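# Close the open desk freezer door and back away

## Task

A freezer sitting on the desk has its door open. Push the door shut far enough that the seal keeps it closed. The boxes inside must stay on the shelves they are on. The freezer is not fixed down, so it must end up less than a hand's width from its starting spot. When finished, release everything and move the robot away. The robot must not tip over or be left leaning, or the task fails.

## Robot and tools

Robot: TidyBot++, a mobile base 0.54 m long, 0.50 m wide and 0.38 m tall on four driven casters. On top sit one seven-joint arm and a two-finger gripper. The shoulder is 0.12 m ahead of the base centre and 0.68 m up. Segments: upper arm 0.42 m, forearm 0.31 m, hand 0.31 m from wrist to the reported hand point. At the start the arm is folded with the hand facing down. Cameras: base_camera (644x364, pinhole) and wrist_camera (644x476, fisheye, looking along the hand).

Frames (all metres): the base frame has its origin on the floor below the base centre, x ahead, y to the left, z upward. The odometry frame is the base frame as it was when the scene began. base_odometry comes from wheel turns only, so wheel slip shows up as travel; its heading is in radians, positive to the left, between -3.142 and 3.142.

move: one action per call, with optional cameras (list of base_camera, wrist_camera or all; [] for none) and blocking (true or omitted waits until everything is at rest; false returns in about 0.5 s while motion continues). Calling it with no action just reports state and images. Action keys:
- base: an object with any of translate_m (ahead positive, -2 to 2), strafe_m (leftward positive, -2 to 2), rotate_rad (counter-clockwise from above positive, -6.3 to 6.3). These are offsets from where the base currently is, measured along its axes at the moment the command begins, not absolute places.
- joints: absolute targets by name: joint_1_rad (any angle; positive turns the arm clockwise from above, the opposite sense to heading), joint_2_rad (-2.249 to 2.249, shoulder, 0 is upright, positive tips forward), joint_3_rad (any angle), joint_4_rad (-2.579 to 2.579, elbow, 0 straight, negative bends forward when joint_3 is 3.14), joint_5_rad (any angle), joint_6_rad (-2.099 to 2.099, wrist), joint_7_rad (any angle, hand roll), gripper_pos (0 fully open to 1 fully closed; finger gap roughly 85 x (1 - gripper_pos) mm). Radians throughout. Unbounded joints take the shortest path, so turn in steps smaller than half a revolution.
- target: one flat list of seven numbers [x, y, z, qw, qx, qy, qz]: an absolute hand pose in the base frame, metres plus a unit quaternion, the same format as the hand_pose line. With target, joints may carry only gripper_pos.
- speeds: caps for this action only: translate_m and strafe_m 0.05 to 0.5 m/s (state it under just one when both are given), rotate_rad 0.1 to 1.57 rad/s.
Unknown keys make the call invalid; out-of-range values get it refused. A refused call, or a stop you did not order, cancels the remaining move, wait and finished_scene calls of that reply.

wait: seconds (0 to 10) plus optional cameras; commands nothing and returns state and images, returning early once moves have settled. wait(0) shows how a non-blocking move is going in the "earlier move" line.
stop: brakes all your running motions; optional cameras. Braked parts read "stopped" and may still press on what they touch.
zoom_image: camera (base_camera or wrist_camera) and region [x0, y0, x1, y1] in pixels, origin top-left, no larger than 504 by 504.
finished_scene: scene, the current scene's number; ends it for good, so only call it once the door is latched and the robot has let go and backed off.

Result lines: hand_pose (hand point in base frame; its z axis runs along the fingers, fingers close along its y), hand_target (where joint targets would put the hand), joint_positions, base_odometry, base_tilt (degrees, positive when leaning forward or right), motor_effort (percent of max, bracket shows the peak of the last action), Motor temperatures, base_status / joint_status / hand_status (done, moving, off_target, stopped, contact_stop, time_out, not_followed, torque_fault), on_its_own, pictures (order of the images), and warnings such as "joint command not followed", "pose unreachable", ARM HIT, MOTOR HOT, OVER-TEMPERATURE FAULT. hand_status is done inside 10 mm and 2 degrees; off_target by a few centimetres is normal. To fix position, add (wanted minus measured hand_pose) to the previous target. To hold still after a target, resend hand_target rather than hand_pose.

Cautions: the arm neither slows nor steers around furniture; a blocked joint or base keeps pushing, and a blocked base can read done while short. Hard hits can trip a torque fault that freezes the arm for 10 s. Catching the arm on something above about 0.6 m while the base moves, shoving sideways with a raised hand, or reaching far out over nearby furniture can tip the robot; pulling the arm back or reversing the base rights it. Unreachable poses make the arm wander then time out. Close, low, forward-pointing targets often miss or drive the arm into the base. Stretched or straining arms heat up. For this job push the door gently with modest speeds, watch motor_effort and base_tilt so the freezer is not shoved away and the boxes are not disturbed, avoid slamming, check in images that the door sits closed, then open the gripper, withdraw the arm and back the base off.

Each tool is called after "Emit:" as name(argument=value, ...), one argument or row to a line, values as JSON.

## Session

Emit:
move(
  joints={"joint_1_rad": 0, "joint_2_rad": -0.25, "joint_3_rad": 3.14, "joint_4_rad": -1.6, "joint_5_rad": 0, "joint_6_rad": -0.25, "joint_7_rad": 1.57},
)

Scene clock: 2.47 s.
Motor temperatures (°C): [39 31 31 34 43 38 49]
move: done
base_odometry: x=+0.000 y=+0.000 heading=+0.000
base_tilt: forward=-0.5 right=+0.2
base_status: not commanded
joint_positions: joint_1_rad=+0.025 joint_2_rad=-0.263 joint_3_rad=+3.124 joint_4_rad=-1.611 joint_5_rad=+0.014 joint_6_rad=-0.333 joint_7_rad=+1.610 gripper_pos=+0.000
joint_status: all done
motor_effort: joint_1_rad=-1(2) joint_2_rad=-12(13) joint_3_rad=+0(2) joint_4_rad=+21(21) joint_5_rad=-1(1) joint_6_rad=+8(9) joint_7_rad=+0(1)
hand_pose: x=+0.6253 y=-0.0024 z=+1.1237 quat_wxyz=(+0.024, +0.745, +0.016, +0.667) (m; base frame)
hand_target: x=+0.6328 y=+0.0023 z=+1.1492 quat_wxyz=(-0.001, +0.717, +0.000, +0.697) (m; base frame)
hand_status: not commanded
pictures: base_camera, wrist_camera

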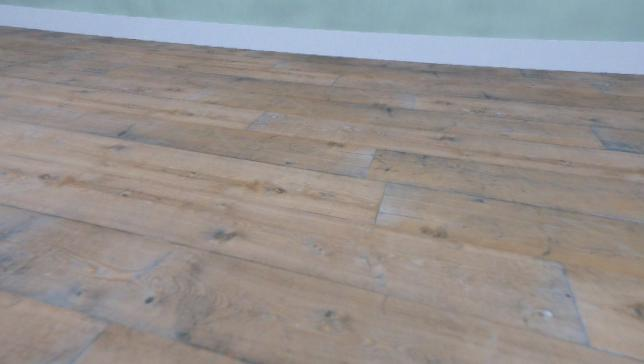

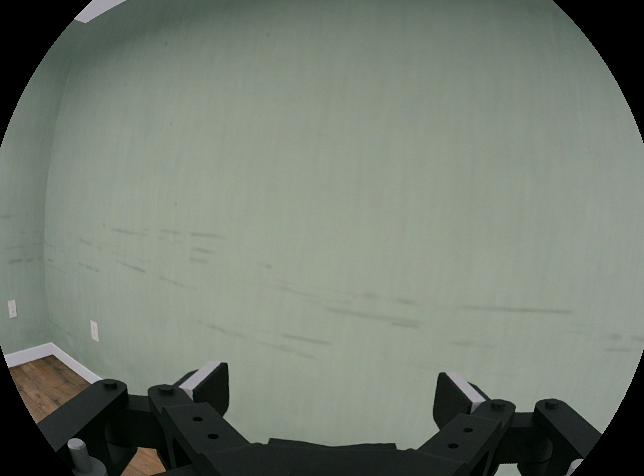

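Emit:
move(
  base={"rotate_rad": 1.6},
  joints={"joint_6_rad": -0.14, "gripper_pos": 1},
  cameras=["wrist_camera"],
)

Scene clock: 11.97 s.
Motor temperatures (°C): [39 31 31 34 43 38 49]
move: done
base_odometry: x=+0.000 y=+0.000 heading=+1.599
base_tilt: forward=-0.5 right=+0.2
base_status: done
joint_positions: joint_1_rad=+0.013 joint_2_rad=-0.250 joint_3_rad=+3.135 joint_4_rad=-1.604 joint_5_rad=+0.014 joint_6_rad=-0.206 joint_7_rad=+1.610 gripper_pos=+0.999
joint_status: all done
motor_effort: joint_1_rad=-1(3) joint_2_rad=-13(15) joint_3_rad=+0(3) joint_4_rad=+21(22) joint_5_rad=-1(1) joint_6_rad=+9(10) joint_7_rad=+0(0)
hand_pose: x=+0.6330 y=-0.0024 z=+1.1607 quat_wxyz=(+0.023, +0.703, +0.016, +0.711) (m; base frame)
hand_target: x=+0.6319 y=+0.0023 z=+1.1834 quat_wxyz=(-0.001, +0.678, +0.000, +0.735) (m; base frame)
hand_status: not commanded
pictures: wrist_camera

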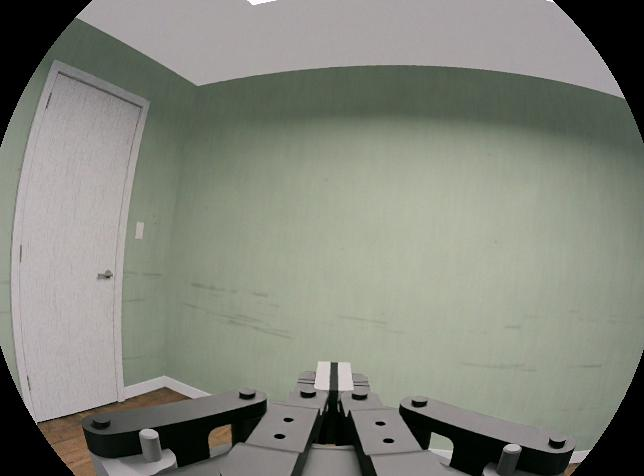

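Emit:
move(
  base={"rotate_rad": 1.6},
  cameras=["wrist_camera"],
)

Scene clock: 16.90 s.
Motor temperatures (°C): [39 31 31 34 43 38 49]
move: done
base_odometry: x=+0.000 y=+0.000 heading=-3.085
base_tilt: forward=-0.5 right=+0.2
base_status: done
joint_positions: joint_1_rad=+0.010 joint_2_rad=-0.248 joint_3_rad=+3.135 joint_4_rad=-1.604 joint_5_rad=+0.014 joint_6_rad=-0.206 joint_7_rad=+1.610 gripper_pos=+0.999
joint_status: not commanded
motor_effort: joint_1_rad=-1(3) joint_2_rad=-12(16) joint_3_rad=+1(3) joint_4_rad=+22(22) joint_5_rad=-1(1) joint_6_rad=+9(9) joint_7_rad=+0(0)
hand_pose: x=+0.6341 y=-0.0007 z=+1.1596 quat_wxyz=(+0.022, +0.704, +0.017, +0.710) (m; base frame)
hand_target: x=+0.6319 y=+0.0023 z=+1.1834 quat_wxyz=(-0.001, +0.678, +0.000, +0.735) (m; base frame)
hand_status: not commanded
pictures: wrist_camera

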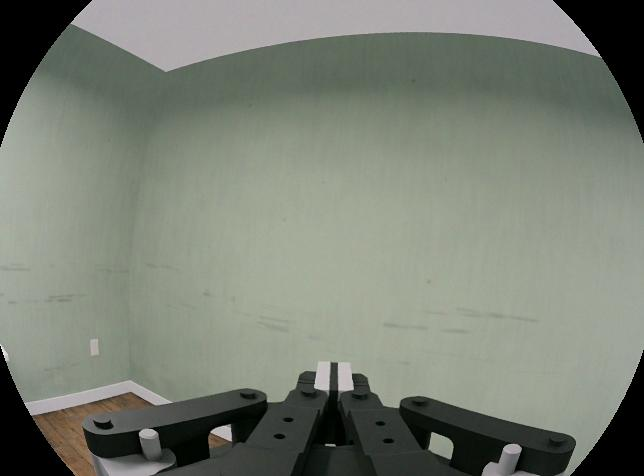

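Emit:
move(
  base={"rotate_rad": 1.2},
)

Scene clock: 20.63 s.
Motor temperatures (°C): [39 31 31 34 43 38 49]
move: done
base_odometry: x=+0.000 y=+0.000 heading=-1.886
base_tilt: forward=-0.5 right=+0.2
base_status: done
joint_positions: joint_1_rad=+0.008 joint_2_rad=-0.248 joint_3_rad=+3.135 joint_4_rad=-1.604 joint_5_rad=+0.014 joint_6_rad=-0.206 joint_7_rad=+1.610 gripper_pos=+0.999
joint_status: not commanded
motor_effort: joint_1_rad=-1(3) joint_2_rad=-13(15) joint_3_rad=+0(3) joint_4_rad=+21(22) joint_5_rad=-1(1) joint_6_rad=+8(9) joint_7_rad=+0(1)
hand_pose: x=+0.6341 y=+0.0005 z=+1.1596 quat_wxyz=(+0.021, +0.704, +0.018, +0.710) (m; base frame)
hand_target: x=+0.6319 y=+0.0023 z=+1.1834 quat_wxyz=(-0.001, +0.678, +0.000, +0.735) (m; base frame)
hand_status: not commanded
pictures: base_camera, wrist_camera

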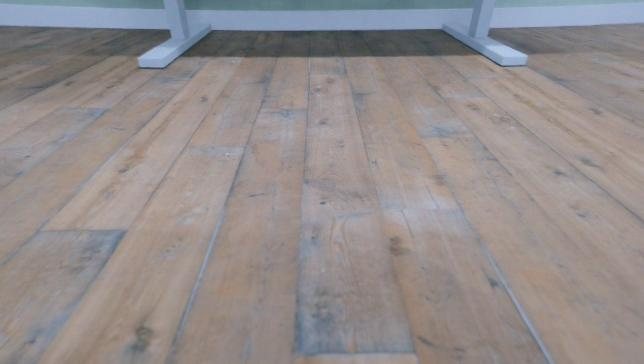

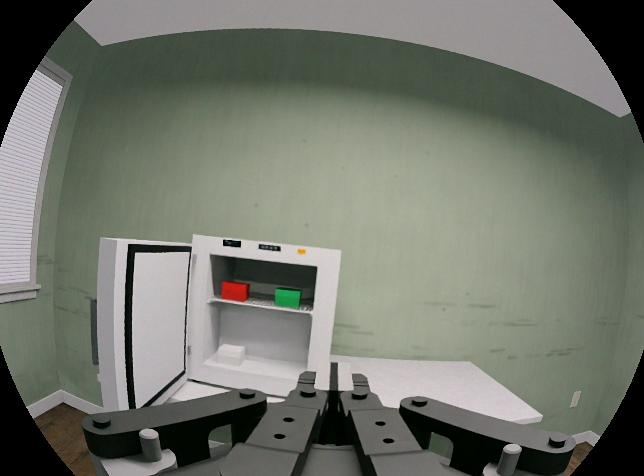

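Emit:
move(
  base={"translate_m": 0.2, "strafe_m": 0.68},
)

Emit:
zoom_image(
  camera="wrist_camera",
  region=[200, 180, 600, 470],
)

Scene clock: 65.33 s.
Motor temperatures (°C): [39 31 31 35 43 39 49]
move: done
base_odometry: x=+0.584 y=-0.401 heading=-1.885
base_tilt: forward=-0.5 right=+0.2
base_status: done
joint_positions: joint_1_rad=+0.008 joint_2_rad=-0.248 joint_3_rad=+3.138 joint_4_rad=-1.604 joint_5_rad=+0.014 joint_6_rad=-0.206 joint_7_rad=+1.610 gripper_pos=+0.999
joint_status: not commanded
motor_effort: joint_1_rad=-1(3) joint_2_rad=-13(14) joint_3_rad=+1(3) joint_4_rad=+21(22) joint_5_rad=-1(1) joint_6_rad=+9(9) joint_7_rad=+0(0)
hand_pose: x=+0.6340 y=-0.0012 z=+1.1597 quat_wxyz=(+0.022, +0.704, +0.017, +0.710) (m; base frame)
hand_target: x=+0.6319 y=+0.0023 z=+1.1834 quat_wxyz=(-0.001, +0.678, +0.000, +0.735) (m; base frame)
hand_status: not commanded
pictures: base_camera, wrist_camera

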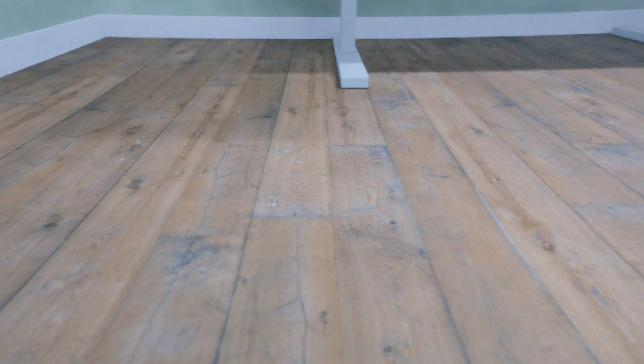

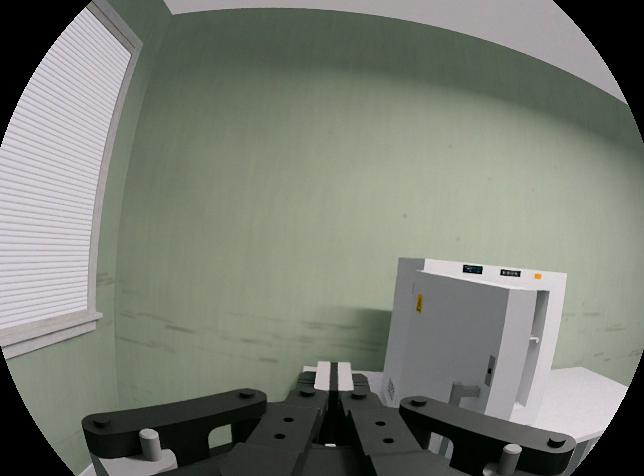

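Scaled by 1.260.

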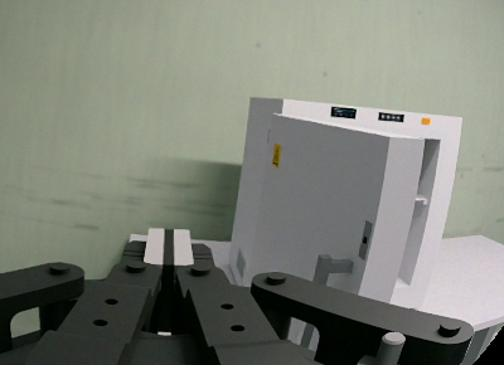

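Emit:
move(
  base={"translate_m": 0.32, "strafe_m": -0.1},
  speeds={"translate_m": 0.4},
  cameras=["wrist_camera"],
)

Emit:
move(
  base={"translate_m": 0.05, "strafe_m": -0.28},
  speeds={"strafe_m": 0.2},
  cameras=["wrist_camera"],
)

Scene clock: 102.27 s.
Motor temperatures (°C): [39 31 31 35 43 39 49]
move: done
base_odometry: x=+0.391 y=-0.675 heading=-1.885
base_tilt: forward=-0.5 right=+0.2
base_status: done
joint_positions: joint_1_rad=+0.008 joint_2_rad=-0.245 joint_3_rad=+3.138 joint_4_rad=-1.604 joint_5_rad=+0.014 joint_6_rad=-0.206 joint_7_rad=+1.610 gripper_pos=+0.999
joint_status: not commanded
motor_effort: joint_1_rad=-1(2) joint_2_rad=-13(16) joint_3_rad=+1(3) joint_4_rad=+21(24) joint_5_rad=-1(1) joint_6_rad=+9(9) joint_7_rad=+0(0)
hand_pose: x=+0.6354 y=-0.0012 z=+1.1581 quat_wxyz=(+0.022, +0.705, +0.017, +0.709) (m; base frame)
hand_target: x=+0.6319 y=+0.0023 z=+1.1834 quat_wxyz=(-0.001, +0.678, +0.000, +0.735) (m; base frame)
hand_status: not commanded
pictures: wrist_camera

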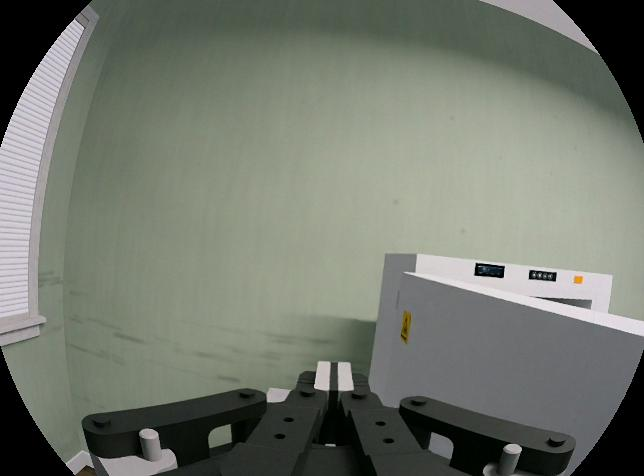

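Scene clock: 104.47 s.
Motor temperatures (°C): [39 31 31 35 43 39 49]
move: done
base_odometry: x=+0.109 y=-0.636 heading=-1.884
base_tilt: forward=-0.5 right=+0.2
base_status: done
joint_positions: joint_1_rad=+0.007 joint_2_rad=-0.247 joint_3_rad=+3.138 joint_4_rad=-1.604 joint_5_rad=+0.014 joint_6_rad=-0.206 joint_7_rad=+1.610 gripper_pos=+0.999
joint_status: not commanded
motor_effort: joint_1_rad=-1(3) joint_2_rad=-13(14) joint_3_rad=+1(5) joint_4_rad=+22(23) joint_5_rad=-1(1) joint_6_rad=+8(9) joint_7_rad=+0(0)
hand_pose: x=+0.6347 y=-0.0012 z=+1.1590 quat_wxyz=(+0.022, +0.704, +0.017, +0.710) (m; base frame)
hand_target: x=+0.6319 y=+0.0023 z=+1.1834 quat_wxyz=(-0.001, +0.678, +0.000, +0.735) (m; base frame)
hand_status: not commanded
pictures: wrist_camera

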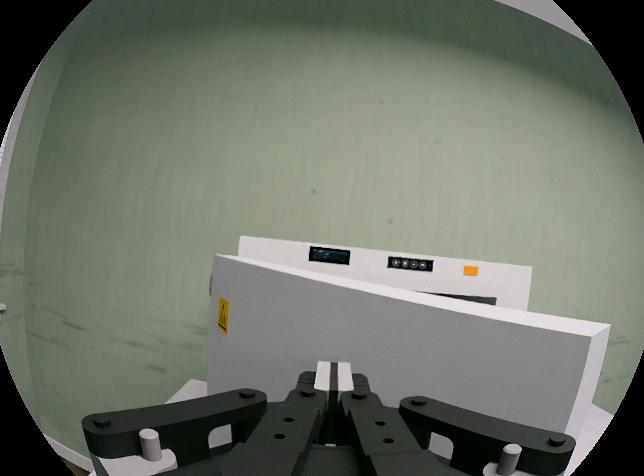

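Emit:
move(
  base={"translate_m": 0.13, "strafe_m": -0.14},
  speeds={"strafe_m": 0.18},
  cameras=["wrist_camera"],
)

Emit:
move(
  base={"translate_m": 0.08, "strafe_m": -0.05},
  speeds={"translate_m": 0.12},
  cameras=["wrist_camera"],
)

Scene clock: 110.83 s.
Motor temperatures (°C): [39 31 31 35 43 39 49]
move: done
base_odometry: x=-0.065 y=-0.716 heading=-1.885
base_tilt: forward=-0.5 right=+0.2
base_status: done
joint_positions: joint_1_rad=+0.007 joint_2_rad=-0.248 joint_3_rad=+3.138 joint_4_rad=-1.604 joint_5_rad=+0.014 joint_6_rad=-0.206 joint_7_rad=+1.610 gripper_pos=+0.999
joint_status: not commanded
motor_effort: joint_1_rad=-1(3) joint_2_rad=-12(15) joint_3_rad=+0(5) joint_4_rad=+21(22) joint_5_rad=-1(1) joint_6_rad=+9(9) joint_7_rad=+0(1)
hand_pose: x=+0.6339 y=-0.0008 z=+1.1598 quat_wxyz=(+0.021, +0.703, +0.017, +0.710) (m; base frame)
hand_target: x=+0.6319 y=+0.0023 z=+1.1834 quat_wxyz=(-0.001, +0.678, +0.000, +0.735) (m; base frame)
hand_status: not commanded
pictures: wrist_camera

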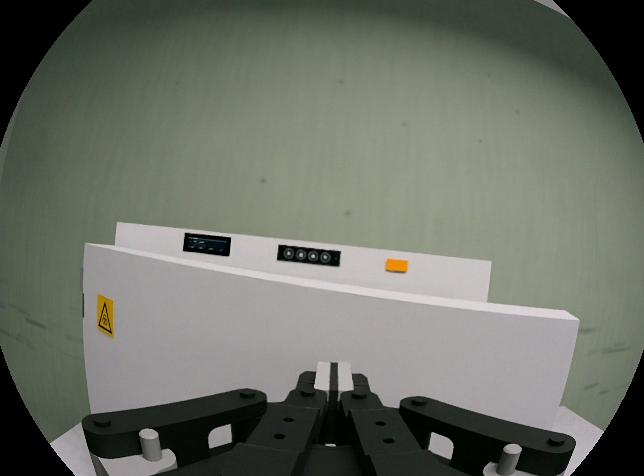

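Scene clock: 112.20 s.
Motor temperatures (°C): [39 31 31 35 43 39 49]
move: done
base_odometry: x=-0.137 y=-0.777 heading=-1.885
base_tilt: forward=-0.5 right=+0.2
base_status: done
joint_positions: joint_1_rad=+0.007 joint_2_rad=-0.247 joint_3_rad=+3.138 joint_4_rad=-1.604 joint_5_rad=+0.014 joint_6_rad=-0.206 joint_7_rad=+1.610 gripper_pos=+0.999
joint_status: not commanded
motor_effort: joint_1_rad=-1(2) joint_2_rad=-12(15) joint_3_rad=+0(3) joint_4_rad=+21(22) joint_5_rad=-1(1) joint_6_rad=+8(9) joint_7_rad=+0(0)
hand_pose: x=+0.6346 y=-0.0009 z=+1.1592 quat_wxyz=(+0.021, +0.704, +0.017, +0.710) (m; base frame)
hand_target: x=+0.6319 y=+0.0023 z=+1.1834 quat_wxyz=(-0.001, +0.678, +0.000, +0.735) (m; base frame)
hand_status: not commanded
pictures: wrist_camera

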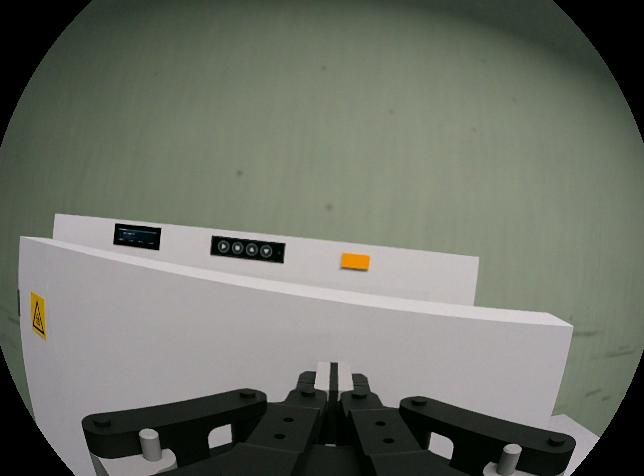

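Emit:
move(
  base={"translate_m": 0.07, "strafe_m": -0.02},
  speeds={"translate_m": 0.08},
  cameras=["wrist_camera"],
)

Scene clock: 118.57 s.
Motor temperatures (°C): [39 31 31 35 43 39 49]
move: done
base_odometry: x=-0.178 y=-0.837 heading=-1.885
base_tilt: forward=-0.5 right=+0.2
base_status: done
joint_positions: joint_1_rad=+0.007 joint_2_rad=-0.247 joint_3_rad=+3.138 joint_4_rad=-1.604 joint_5_rad=+0.014 joint_6_rad=-0.206 joint_7_rad=+1.610 gripper_pos=+0.999
joint_status: not commanded
motor_effort: joint_1_rad=-1(1) joint_2_rad=-13(15) joint_3_rad=-1(2) joint_4_rad=+21(22) joint_5_rad=+0(1) joint_6_rad=+9(10) joint_7_rad=+0(1)
hand_pose: x=+0.6343 y=-0.0009 z=+1.1594 quat_wxyz=(+0.021, +0.704, +0.017, +0.710) (m; base frame)
hand_target: x=+0.6319 y=+0.0023 z=+1.1834 quat_wxyz=(-0.001, +0.678, +0.000, +0.735) (m; base frame)
hand_status: not commanded
pictures: wrist_camera

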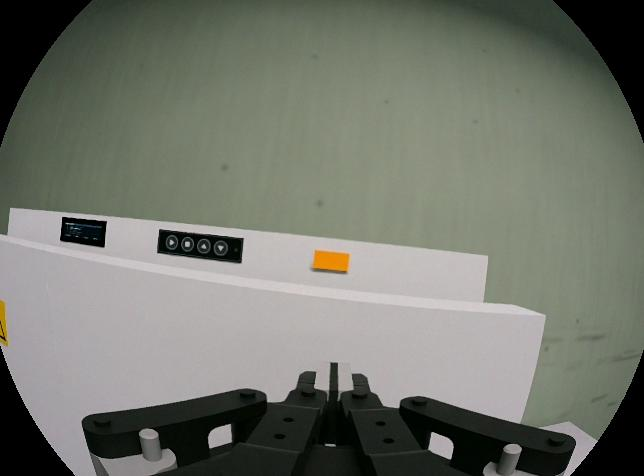

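Emit:
move(
  base={"translate_m": 0.05},
  speeds={"translate_m": 0.06},
  cameras=["wrist_camera"],
)

Scene clock: 122.40 s.
Motor temperatures (°C): [39 31 31 35 43 39 49]
move: done
base_odometry: x=-0.194 y=-0.885 heading=-1.886
base_tilt: forward=-0.5 right=+0.2
base_status: done
joint_positions: joint_1_rad=+0.007 joint_2_rad=-0.253 joint_3_rad=+3.138 joint_4_rad=-1.606 joint_5_rad=+0.014 joint_6_rad=-0.204 joint_7_rad=+1.610 gripper_pos=+0.999
joint_status: not commanded
motor_effort: joint_1_rad=-1(2) joint_2_rad=-11(13) joint_3_rad=+1(2) joint_4_rad=+22(27) joint_5_rad=+0(1) joint_6_rad=+9(14) joint_7_rad=+0(0)
hand_pose: x=+0.6318 y=-0.0008 z=+1.1616 quat_wxyz=(+0.022, +0.702, +0.017, +0.712) (m; base frame)
hand_target: x=+0.6319 y=+0.0023 z=+1.1834 quat_wxyz=(-0.001, +0.678, +0.000, +0.735) (m; base frame)
hand_status: not commanded
pictures: wrist_camera

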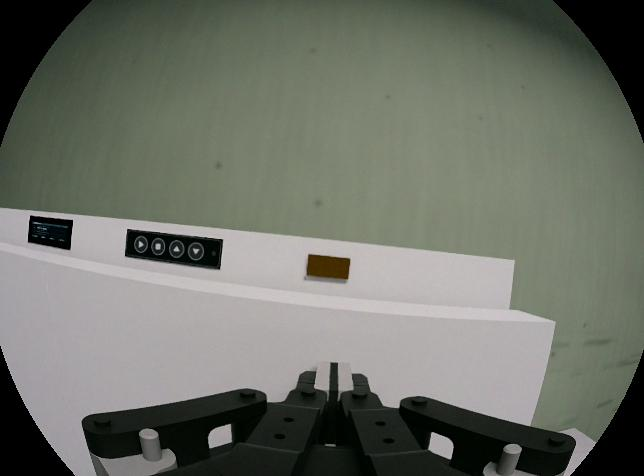

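Light is out and contact has begun. One firmer press, then retreat.

Emit:
move(
  base={"translate_m": 0.035},
  speeds={"translate_m": 0.06},
  cameras=["wrist_camera"],
)

Emit:
move(
  base={"translate_m": -0.35},
  speeds={"translate_m": 0.4},
  cameras=["wrist_camera"],
)

Emit:
zoom_image(
  camera="wrist_camera",
  region=[100, 180, 500, 450],
)

Scene clock: 128.13 s.
Motor temperatures (°C): [39 31 31 35 43 39 49]
move: done
base_odometry: x=-0.205 y=-0.917 heading=-1.886
base_tilt: forward=-0.5 right=+0.2
base_status: done
joint_positions: joint_1_rad=+0.007 joint_2_rad=-0.315 joint_3_rad=+3.140 joint_4_rad=-1.656 joint_5_rad=+0.014 joint_6_rad=-0.205 joint_7_rad=+1.610 gripper_pos=+0.999
joint_status: not commanded
motor_effort: joint_1_rad=-3(3) joint_2_rad=+3(11) joint_3_rad=-1(3) joint_4_rad=+32(34) joint_5_rad=-1(1) joint_6_rad=+20(22) joint_7_rad=-1(1)
hand_pose: x=+0.6058 y=-0.0020 z=+1.1616 quat_wxyz=(+0.022, +0.698, +0.016, +0.716) (m; base frame)
hand_target: x=+0.6319 y=+0.0023 z=+1.1834 quat_wxyz=(-0.001, +0.678, +0.000, +0.735) (m; base frame)
hand_status: not commanded
pictures: wrist_camera

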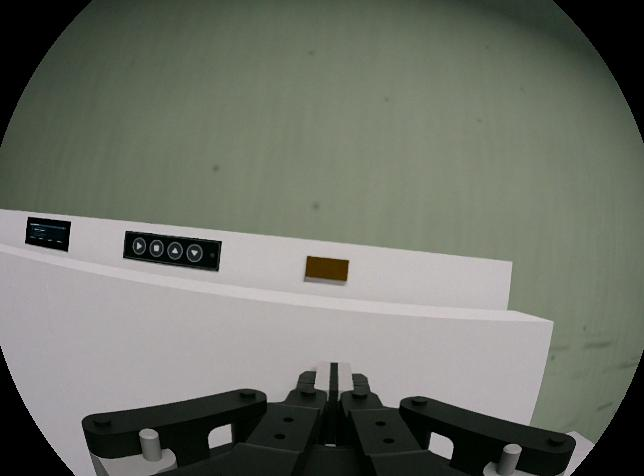

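Scene clock: 130.23 s.
Motor temperatures (°C): [39 31 31 35 43 39 49]
move: done
base_odometry: x=-0.096 y=-0.585 heading=-1.885
base_tilt: forward=-0.5 right=+0.2
base_status: done
joint_positions: joint_1_rad=+0.007 joint_2_rad=-0.254 joint_3_rad=+3.140 joint_4_rad=-1.606 joint_5_rad=+0.014 joint_6_rad=-0.181 joint_7_rad=+1.610 gripper_pos=+0.999
joint_status: not commanded
motor_effort: joint_1_rad=-1(3) joint_2_rad=-12(18) joint_3_rad=+0(3) joint_4_rad=+21(30) joint_5_rad=+0(1) joint_6_rad=+9(19) joint_7_rad=+0(1)
hand_pose: x=+0.6310 y=-0.0021 z=+1.1692 quat_wxyz=(+0.022, +0.693, +0.016, +0.720) (m; base frame)
hand_target: x=+0.6319 y=+0.0023 z=+1.1834 quat_wxyz=(-0.001, +0.678, +0.000, +0.735) (m; base frame)
hand_status: not commanded
pictures: wrist_camera

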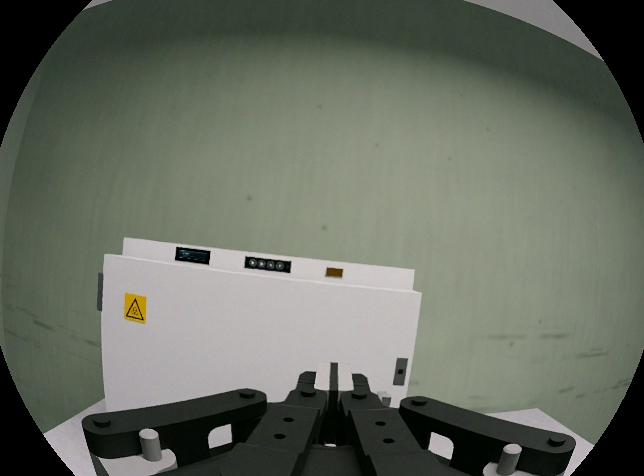

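Scaled by 1.260.

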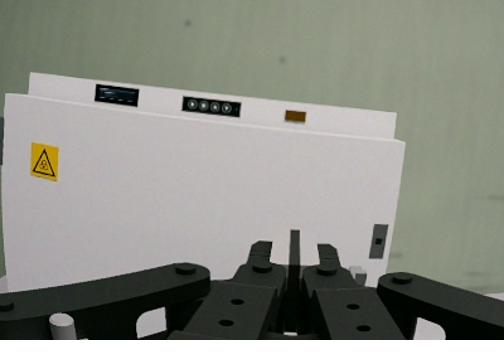

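Emit:
finished_scene(
  scene=2,
)

The scene is finished: the task was done.


## Next scene

The same job, from a new start.

Emit:
move(
  base={"rotate_rad": -2.1},
  joints={"joint_1_rad": 0, "joint_2_rad": -0.25, "joint_3_rad": 3.14, "joint_4_rad": -1.6, "joint_5_rad": 0, "joint_6_rad": -0.14, "joint_7_rad": 1.52, "gripper_pos": 1},
)

Scene clock: 2.67 s.
Motor temperatures (°C): [38 31 31 34 43 38 49]
move: done
base_odometry: x=+0.000 y=+0.000 heading=-2.099
base_tilt: forward=-0.5 right=+0.2
base_status: done
joint_positions: joint_1_rad=+0.005 joint_2_rad=-0.260 joint_3_rad=+3.146 joint_4_rad=-1.607 joint_5_rad=-0.032 joint_6_rad=-0.223 joint_7_rad=+1.579 gripper_pos=+0.999
joint_status: all done
motor_effort: joint_1_rad=-1(2) joint_2_rad=-12(15) joint_3_rad=+0(3) joint_4_rad=+21(22) joint_5_rad=-1(2) joint_6_rad=+9(9) joint_7_rad=+0(1)
hand_pose: x=+0.6288 y=-0.0015 z=+1.1586 quat_wxyz=(-0.008, +0.707, -0.009, +0.707) (m; base frame)
hand_target: x=+0.6319 y=+0.0023 z=+1.1835 quat_wxyz=(-0.019, +0.678, -0.017, +0.735) (m; base frame)
hand_status: not commanded
pictures: base_camera, wrist_camera

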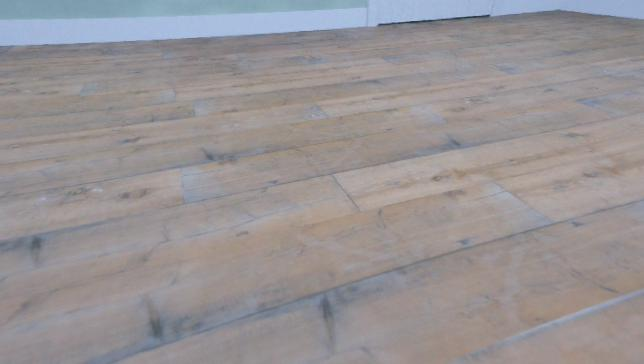

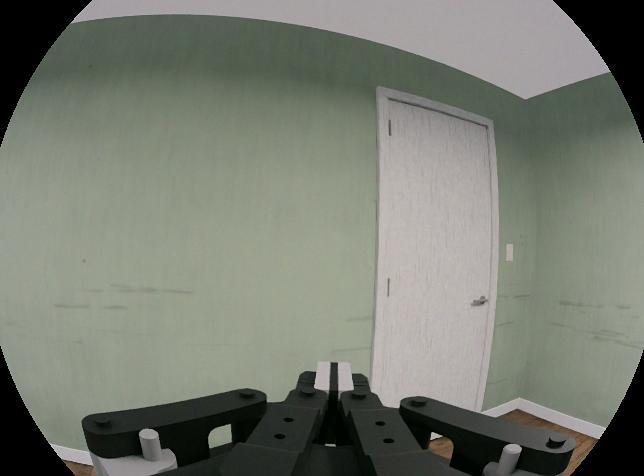

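Emit:
move(
  base={"rotate_rad": 1.85},
)

Scene clock: 11.80 s.
Motor temperatures (°C): [38 31 31 34 43 38 49]
move: done
base_odometry: x=+0.000 y=+0.000 heading=-0.250
base_tilt: forward=-0.5 right=+0.2
base_status: done
joint_positions: joint_1_rad=+0.004 joint_2_rad=-0.248 joint_3_rad=+3.138 joint_4_rad=-1.607 joint_5_rad=-0.032 joint_6_rad=-0.221 joint_7_rad=+1.579 gripper_pos=+0.999
joint_status: not commanded
motor_effort: joint_1_rad=-1(3) joint_2_rad=-12(16) joint_3_rad=+0(3) joint_4_rad=+21(22) joint_5_rad=-1(1) joint_6_rad=+8(9) joint_7_rad=+0(0)
hand_pose: x=+0.6341 y=+0.0037 z=+1.1533 quat_wxyz=(-0.010, +0.710, -0.005, +0.704) (m; base frame)
hand_target: x=+0.6319 y=+0.0023 z=+1.1835 quat_wxyz=(-0.019, +0.678, -0.017, +0.735) (m; base frame)
hand_status: not commanded
pictures: base_camera, wrist_camera

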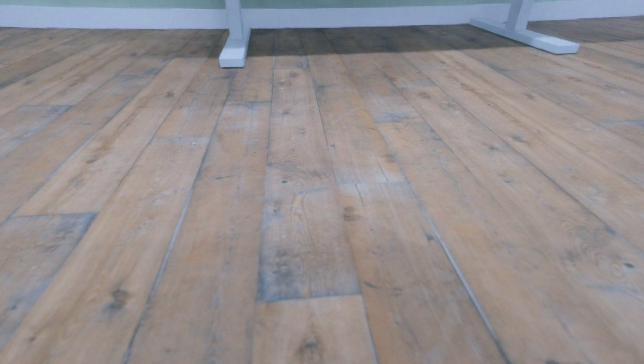

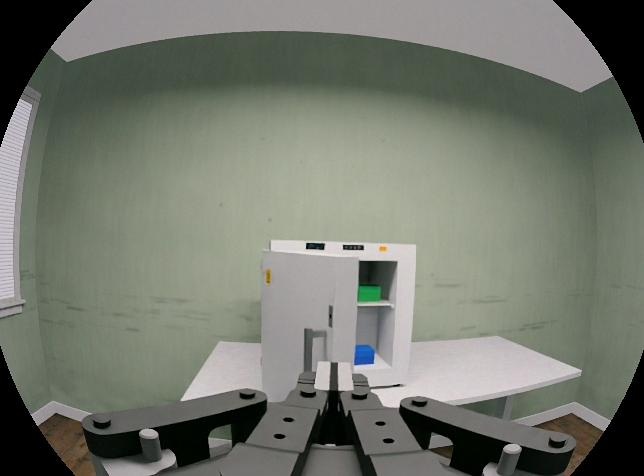

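Emit:
zoom_image(
  camera="wrist_camera",
  region=[220, 210, 440, 410],
)

Scaled by 2.291.

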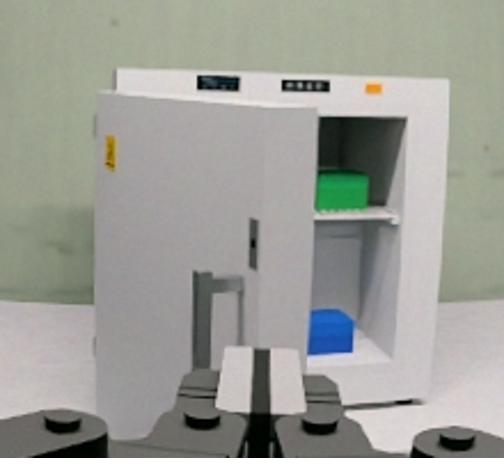

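Emit:
move(
  base={"translate_m": 0.61, "strafe_m": 0.15},
  speeds={"translate_m": 0.45},
)

Scene clock: 96.70 s.
Motor temperatures (°C): [38 31 31 35 43 39 49]
move: done
base_odometry: x=+0.628 y=-0.005 heading=-0.249
base_tilt: forward=-0.5 right=+0.1
base_status: done
joint_positions: joint_1_rad=+0.004 joint_2_rad=-0.247 joint_3_rad=+3.138 joint_4_rad=-1.607 joint_5_rad=-0.032 joint_6_rad=-0.218 joint_7_rad=+1.579 gripper_pos=+0.999
joint_status: not commanded
motor_effort: joint_1_rad=-1(2) joint_2_rad=-12(15) joint_3_rad=+0(2) joint_4_rad=+22(22) joint_5_rad=+0(1) joint_6_rad=+8(9) joint_7_rad=+0(1)
hand_pose: x=+0.6349 y=+0.0036 z=+1.1534 quat_wxyz=(-0.010, +0.710, -0.005, +0.705) (m; base frame)
hand_target: x=+0.6319 y=+0.0023 z=+1.1835 quat_wxyz=(-0.019, +0.678, -0.017, +0.735) (m; base frame)
hand_status: not commanded
pictures: base_camera, wrist_camera

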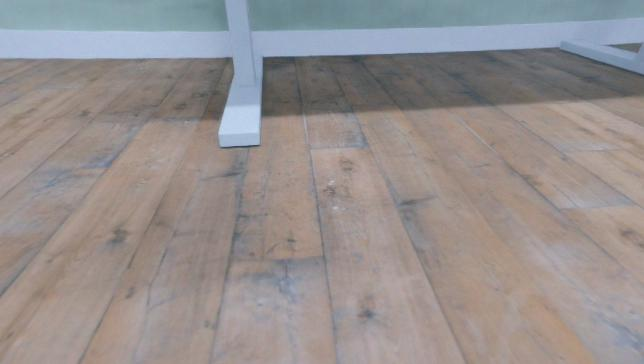

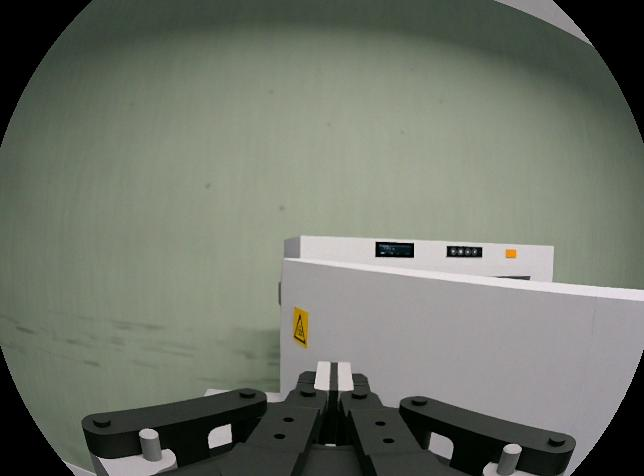

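Emit:
move(
  base={"translate_m": 0.08, "strafe_m": -0.22},
  speeds={"strafe_m": 0.2},
  cameras=["wrist_camera"],
)

Emit:
move(
  base={"translate_m": 0.13, "strafe_m": -0.09},
  speeds={"translate_m": 0.18},
  cameras=["wrist_camera"],
)

Scene clock: 106.57 s.
Motor temperatures (°C): [38 31 31 35 43 39 49]
move: done
base_odometry: x=+0.652 y=-0.238 heading=-0.248
base_tilt: forward=-0.5 right=+0.2
base_status: done
joint_positions: joint_1_rad=+0.004 joint_2_rad=-0.247 joint_3_rad=+3.138 joint_4_rad=-1.606 joint_5_rad=-0.032 joint_6_rad=-0.218 joint_7_rad=+1.579 gripper_pos=+0.999
joint_status: not commanded
motor_effort: joint_1_rad=-1(2) joint_2_rad=-12(14) joint_3_rad=+0(4) joint_4_rad=+21(22) joint_5_rad=-1(1) joint_6_rad=+8(9) joint_7_rad=+0(0)
hand_pose: x=+0.6347 y=+0.0037 z=+1.1539 quat_wxyz=(-0.010, +0.709, -0.005, +0.705) (m; base frame)
hand_target: x=+0.6319 y=+0.0023 z=+1.1835 quat_wxyz=(-0.019, +0.678, -0.017, +0.735) (m; base frame)
hand_status: not commanded
pictures: wrist_camera

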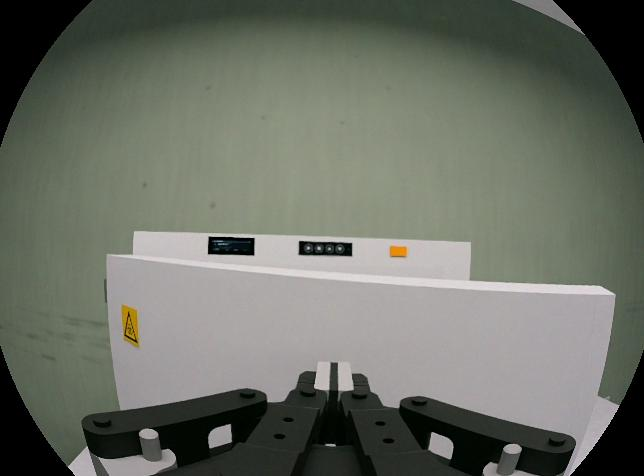

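Scene clock: 108.10 s.
Motor temperatures (°C): [38 31 31 35 43 39 49]
move: done
base_odometry: x=+0.756 y=-0.358 heading=-0.249
base_tilt: forward=-0.5 right=+0.2
base_status: done
joint_positions: joint_1_rad=+0.004 joint_2_rad=-0.246 joint_3_rad=+3.139 joint_4_rad=-1.605 joint_5_rad=-0.032 joint_6_rad=-0.216 joint_7_rad=+1.579 gripper_pos=+0.999
joint_status: not commanded
motor_effort: joint_1_rad=-1(2) joint_2_rad=-13(16) joint_3_rad=+0(4) joint_4_rad=+21(22) joint_5_rad=-1(1) joint_6_rad=+8(9) joint_7_rad=+0(0)
hand_pose: x=+0.6352 y=+0.0033 z=+1.1543 quat_wxyz=(-0.010, +0.709, -0.006, +0.705) (m; base frame)
hand_target: x=+0.6319 y=+0.0023 z=+1.1835 quat_wxyz=(-0.019, +0.678, -0.017, +0.735) (m; base frame)
hand_status: not commanded
pictures: wrist_camera

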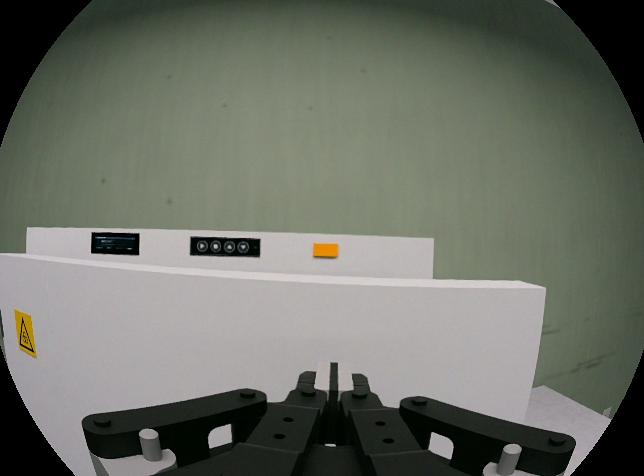

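Emit:
move(
  base={"translate_m": 0.12, "strafe_m": -0.01},
  speeds={"translate_m": 0.09},
  cameras=["wrist_camera"],
)

Scene clock: 114.20 s.
Motor temperatures (°C): [38 31 31 35 43 39 49]
move: done
base_odometry: x=+0.869 y=-0.397 heading=-0.249
base_tilt: forward=-0.5 right=+0.2
base_status: done
joint_positions: joint_1_rad=+0.004 joint_2_rad=-0.247 joint_3_rad=+3.139 joint_4_rad=-1.605 joint_5_rad=-0.032 joint_6_rad=-0.216 joint_7_rad=+1.579 gripper_pos=+0.999
joint_status: not commanded
motor_effort: joint_1_rad=-1(2) joint_2_rad=-12(15) joint_3_rad=+0(2) joint_4_rad=+22(22) joint_5_rad=-1(1) joint_6_rad=+8(10) joint_7_rad=+0(0)
hand_pose: x=+0.6348 y=+0.0033 z=+1.1548 quat_wxyz=(-0.010, +0.708, -0.006, +0.706) (m; base frame)
hand_target: x=+0.6319 y=+0.0023 z=+1.1835 quat_wxyz=(-0.019, +0.678, -0.017, +0.735) (m; base frame)
hand_status: not commanded
pictures: wrist_camera

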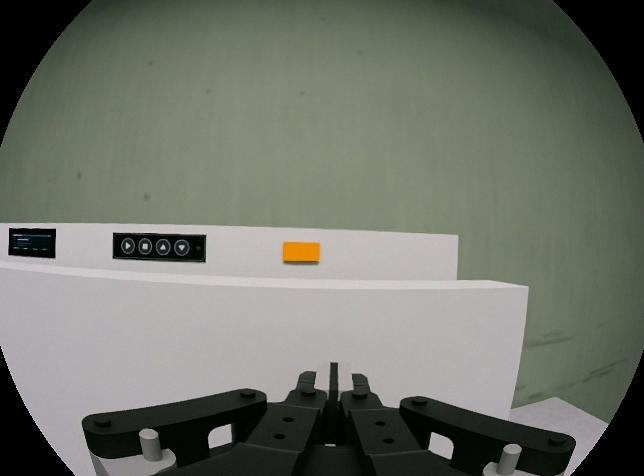

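Emit:
move(
  base={"translate_m": 0.05},
  speeds={"translate_m": 0.06},
  cameras=["wrist_camera"],
)

Scene clock: 119.33 s.
Motor temperatures (°C): [38 31 31 35 43 39 49]
move: done
base_odometry: x=+0.918 y=-0.410 heading=-0.249
base_tilt: forward=-0.5 right=+0.1
base_status: done
joint_positions: joint_1_rad=+0.004 joint_2_rad=-0.278 joint_3_rad=+3.139 joint_4_rad=-1.629 joint_5_rad=-0.032 joint_6_rad=-0.216 joint_7_rad=+1.579 gripper_pos=+0.999
joint_status: not commanded
motor_effort: joint_1_rad=-1(2) joint_2_rad=-6(14) joint_3_rad=+1(2) joint_4_rad=+27(29) joint_5_rad=-1(1) joint_6_rad=+15(17) joint_7_rad=+0(1)
hand_pose: x=+0.6217 y=+0.0033 z=+1.1561 quat_wxyz=(-0.010, +0.706, -0.006, +0.708) (m; base frame)
hand_target: x=+0.6319 y=+0.0023 z=+1.1835 quat_wxyz=(-0.019, +0.678, -0.017, +0.735) (m; base frame)
hand_status: not commanded
pictures: wrist_camera

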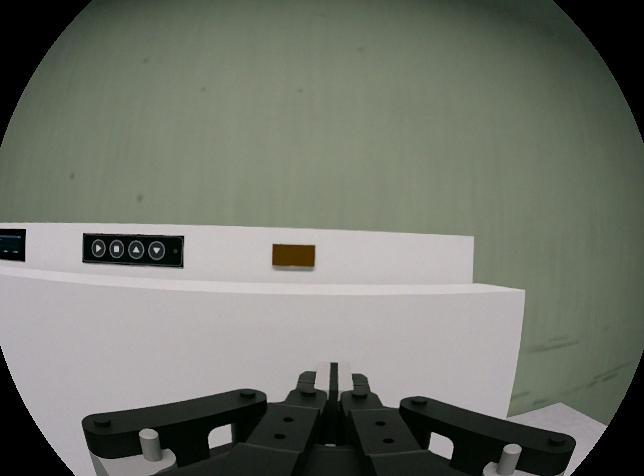

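Emit:
move(
  base={"translate_m": 0.025},
  speeds={"translate_m": 0.06},
  cameras=["wrist_camera"],
)

Emit:
move(
  base={"translate_m": -0.35},
  speeds={"translate_m": 0.4},
  cameras=["wrist_camera"],
)

Emit:
zoom_image(
  camera="wrist_camera",
  region=[80, 180, 480, 450],
)

Scene clock: 124.60 s.
Motor temperatures (°C): [38 31 31 35 43 39 49]
move: done
base_odometry: x=+0.942 y=-0.416 heading=-0.249
base_tilt: forward=-0.5 right=+0.2
base_status: done
joint_positions: joint_1_rad=+0.004 joint_2_rad=-0.310 joint_3_rad=+3.143 joint_4_rad=-1.654 joint_5_rad=-0.032 joint_6_rad=-0.216 joint_7_rad=+1.579 gripper_pos=+0.999
joint_status: not commanded
motor_effort: joint_1_rad=-3(4) joint_2_rad=+1(6) joint_3_rad=-1(4) joint_4_rad=+32(34) joint_5_rad=-1(2) joint_6_rad=+20(23) joint_7_rad=+0(1)
hand_pose: x=+0.6085 y=+0.0007 z=+1.1562 quat_wxyz=(-0.009, +0.703, -0.008, +0.711) (m; base frame)
hand_target: x=+0.6319 y=+0.0023 z=+1.1835 quat_wxyz=(-0.019, +0.678, -0.017, +0.735) (m; base frame)
hand_status: not commanded
pictures: wrist_camera

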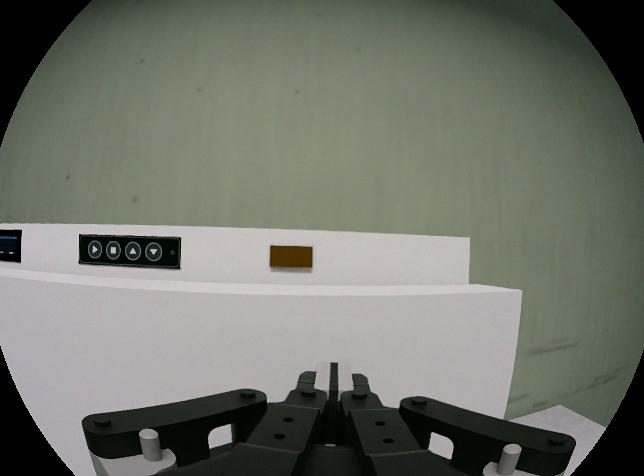

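Scene clock: 126.70 s.
Motor temperatures (°C): [38 31 31 35 43 39 49]
move: done
base_odometry: x=+0.602 y=-0.330 heading=-0.249
base_tilt: forward=-0.5 right=+0.2
base_status: done
joint_positions: joint_1_rad=+0.004 joint_2_rad=-0.255 joint_3_rad=+3.142 joint_4_rad=-1.603 joint_5_rad=-0.032 joint_6_rad=-0.186 joint_7_rad=+1.579 gripper_pos=+0.999
joint_status: not commanded
motor_effort: joint_1_rad=-1(4) joint_2_rad=-13(17) joint_3_rad=+0(3) joint_4_rad=+20(31) joint_5_rad=-1(1) joint_6_rad=+9(19) joint_7_rad=+0(1)
hand_pose: x=+0.6307 y=+0.0009 z=+1.1698 quat_wxyz=(-0.009, +0.694, -0.007, +0.720) (m; base frame)
hand_target: x=+0.6319 y=+0.0023 z=+1.1835 quat_wxyz=(-0.019, +0.678, -0.017, +0.735) (m; base frame)
hand_status: not commanded
pictures: wrist_camera

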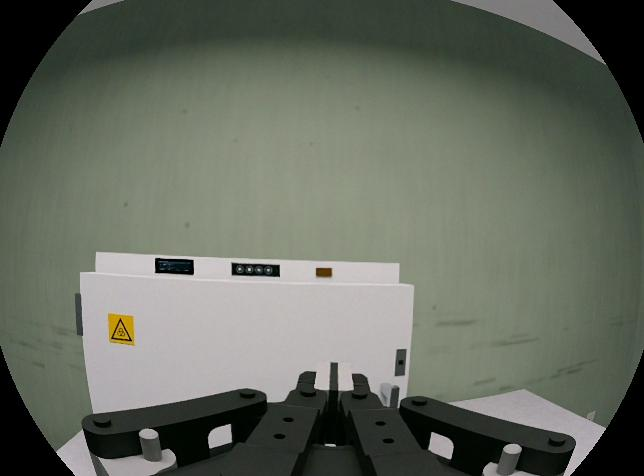

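Scaled by 1.260.

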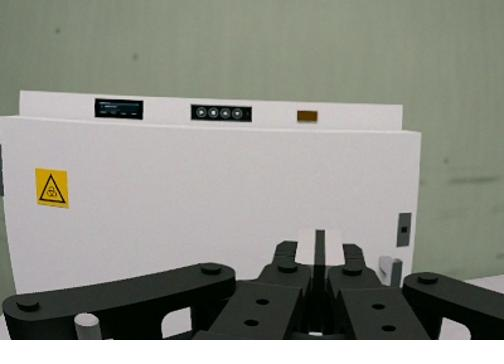

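Emit:
finished_scene(
  scene=3,
)

The scene is finished: the task was done.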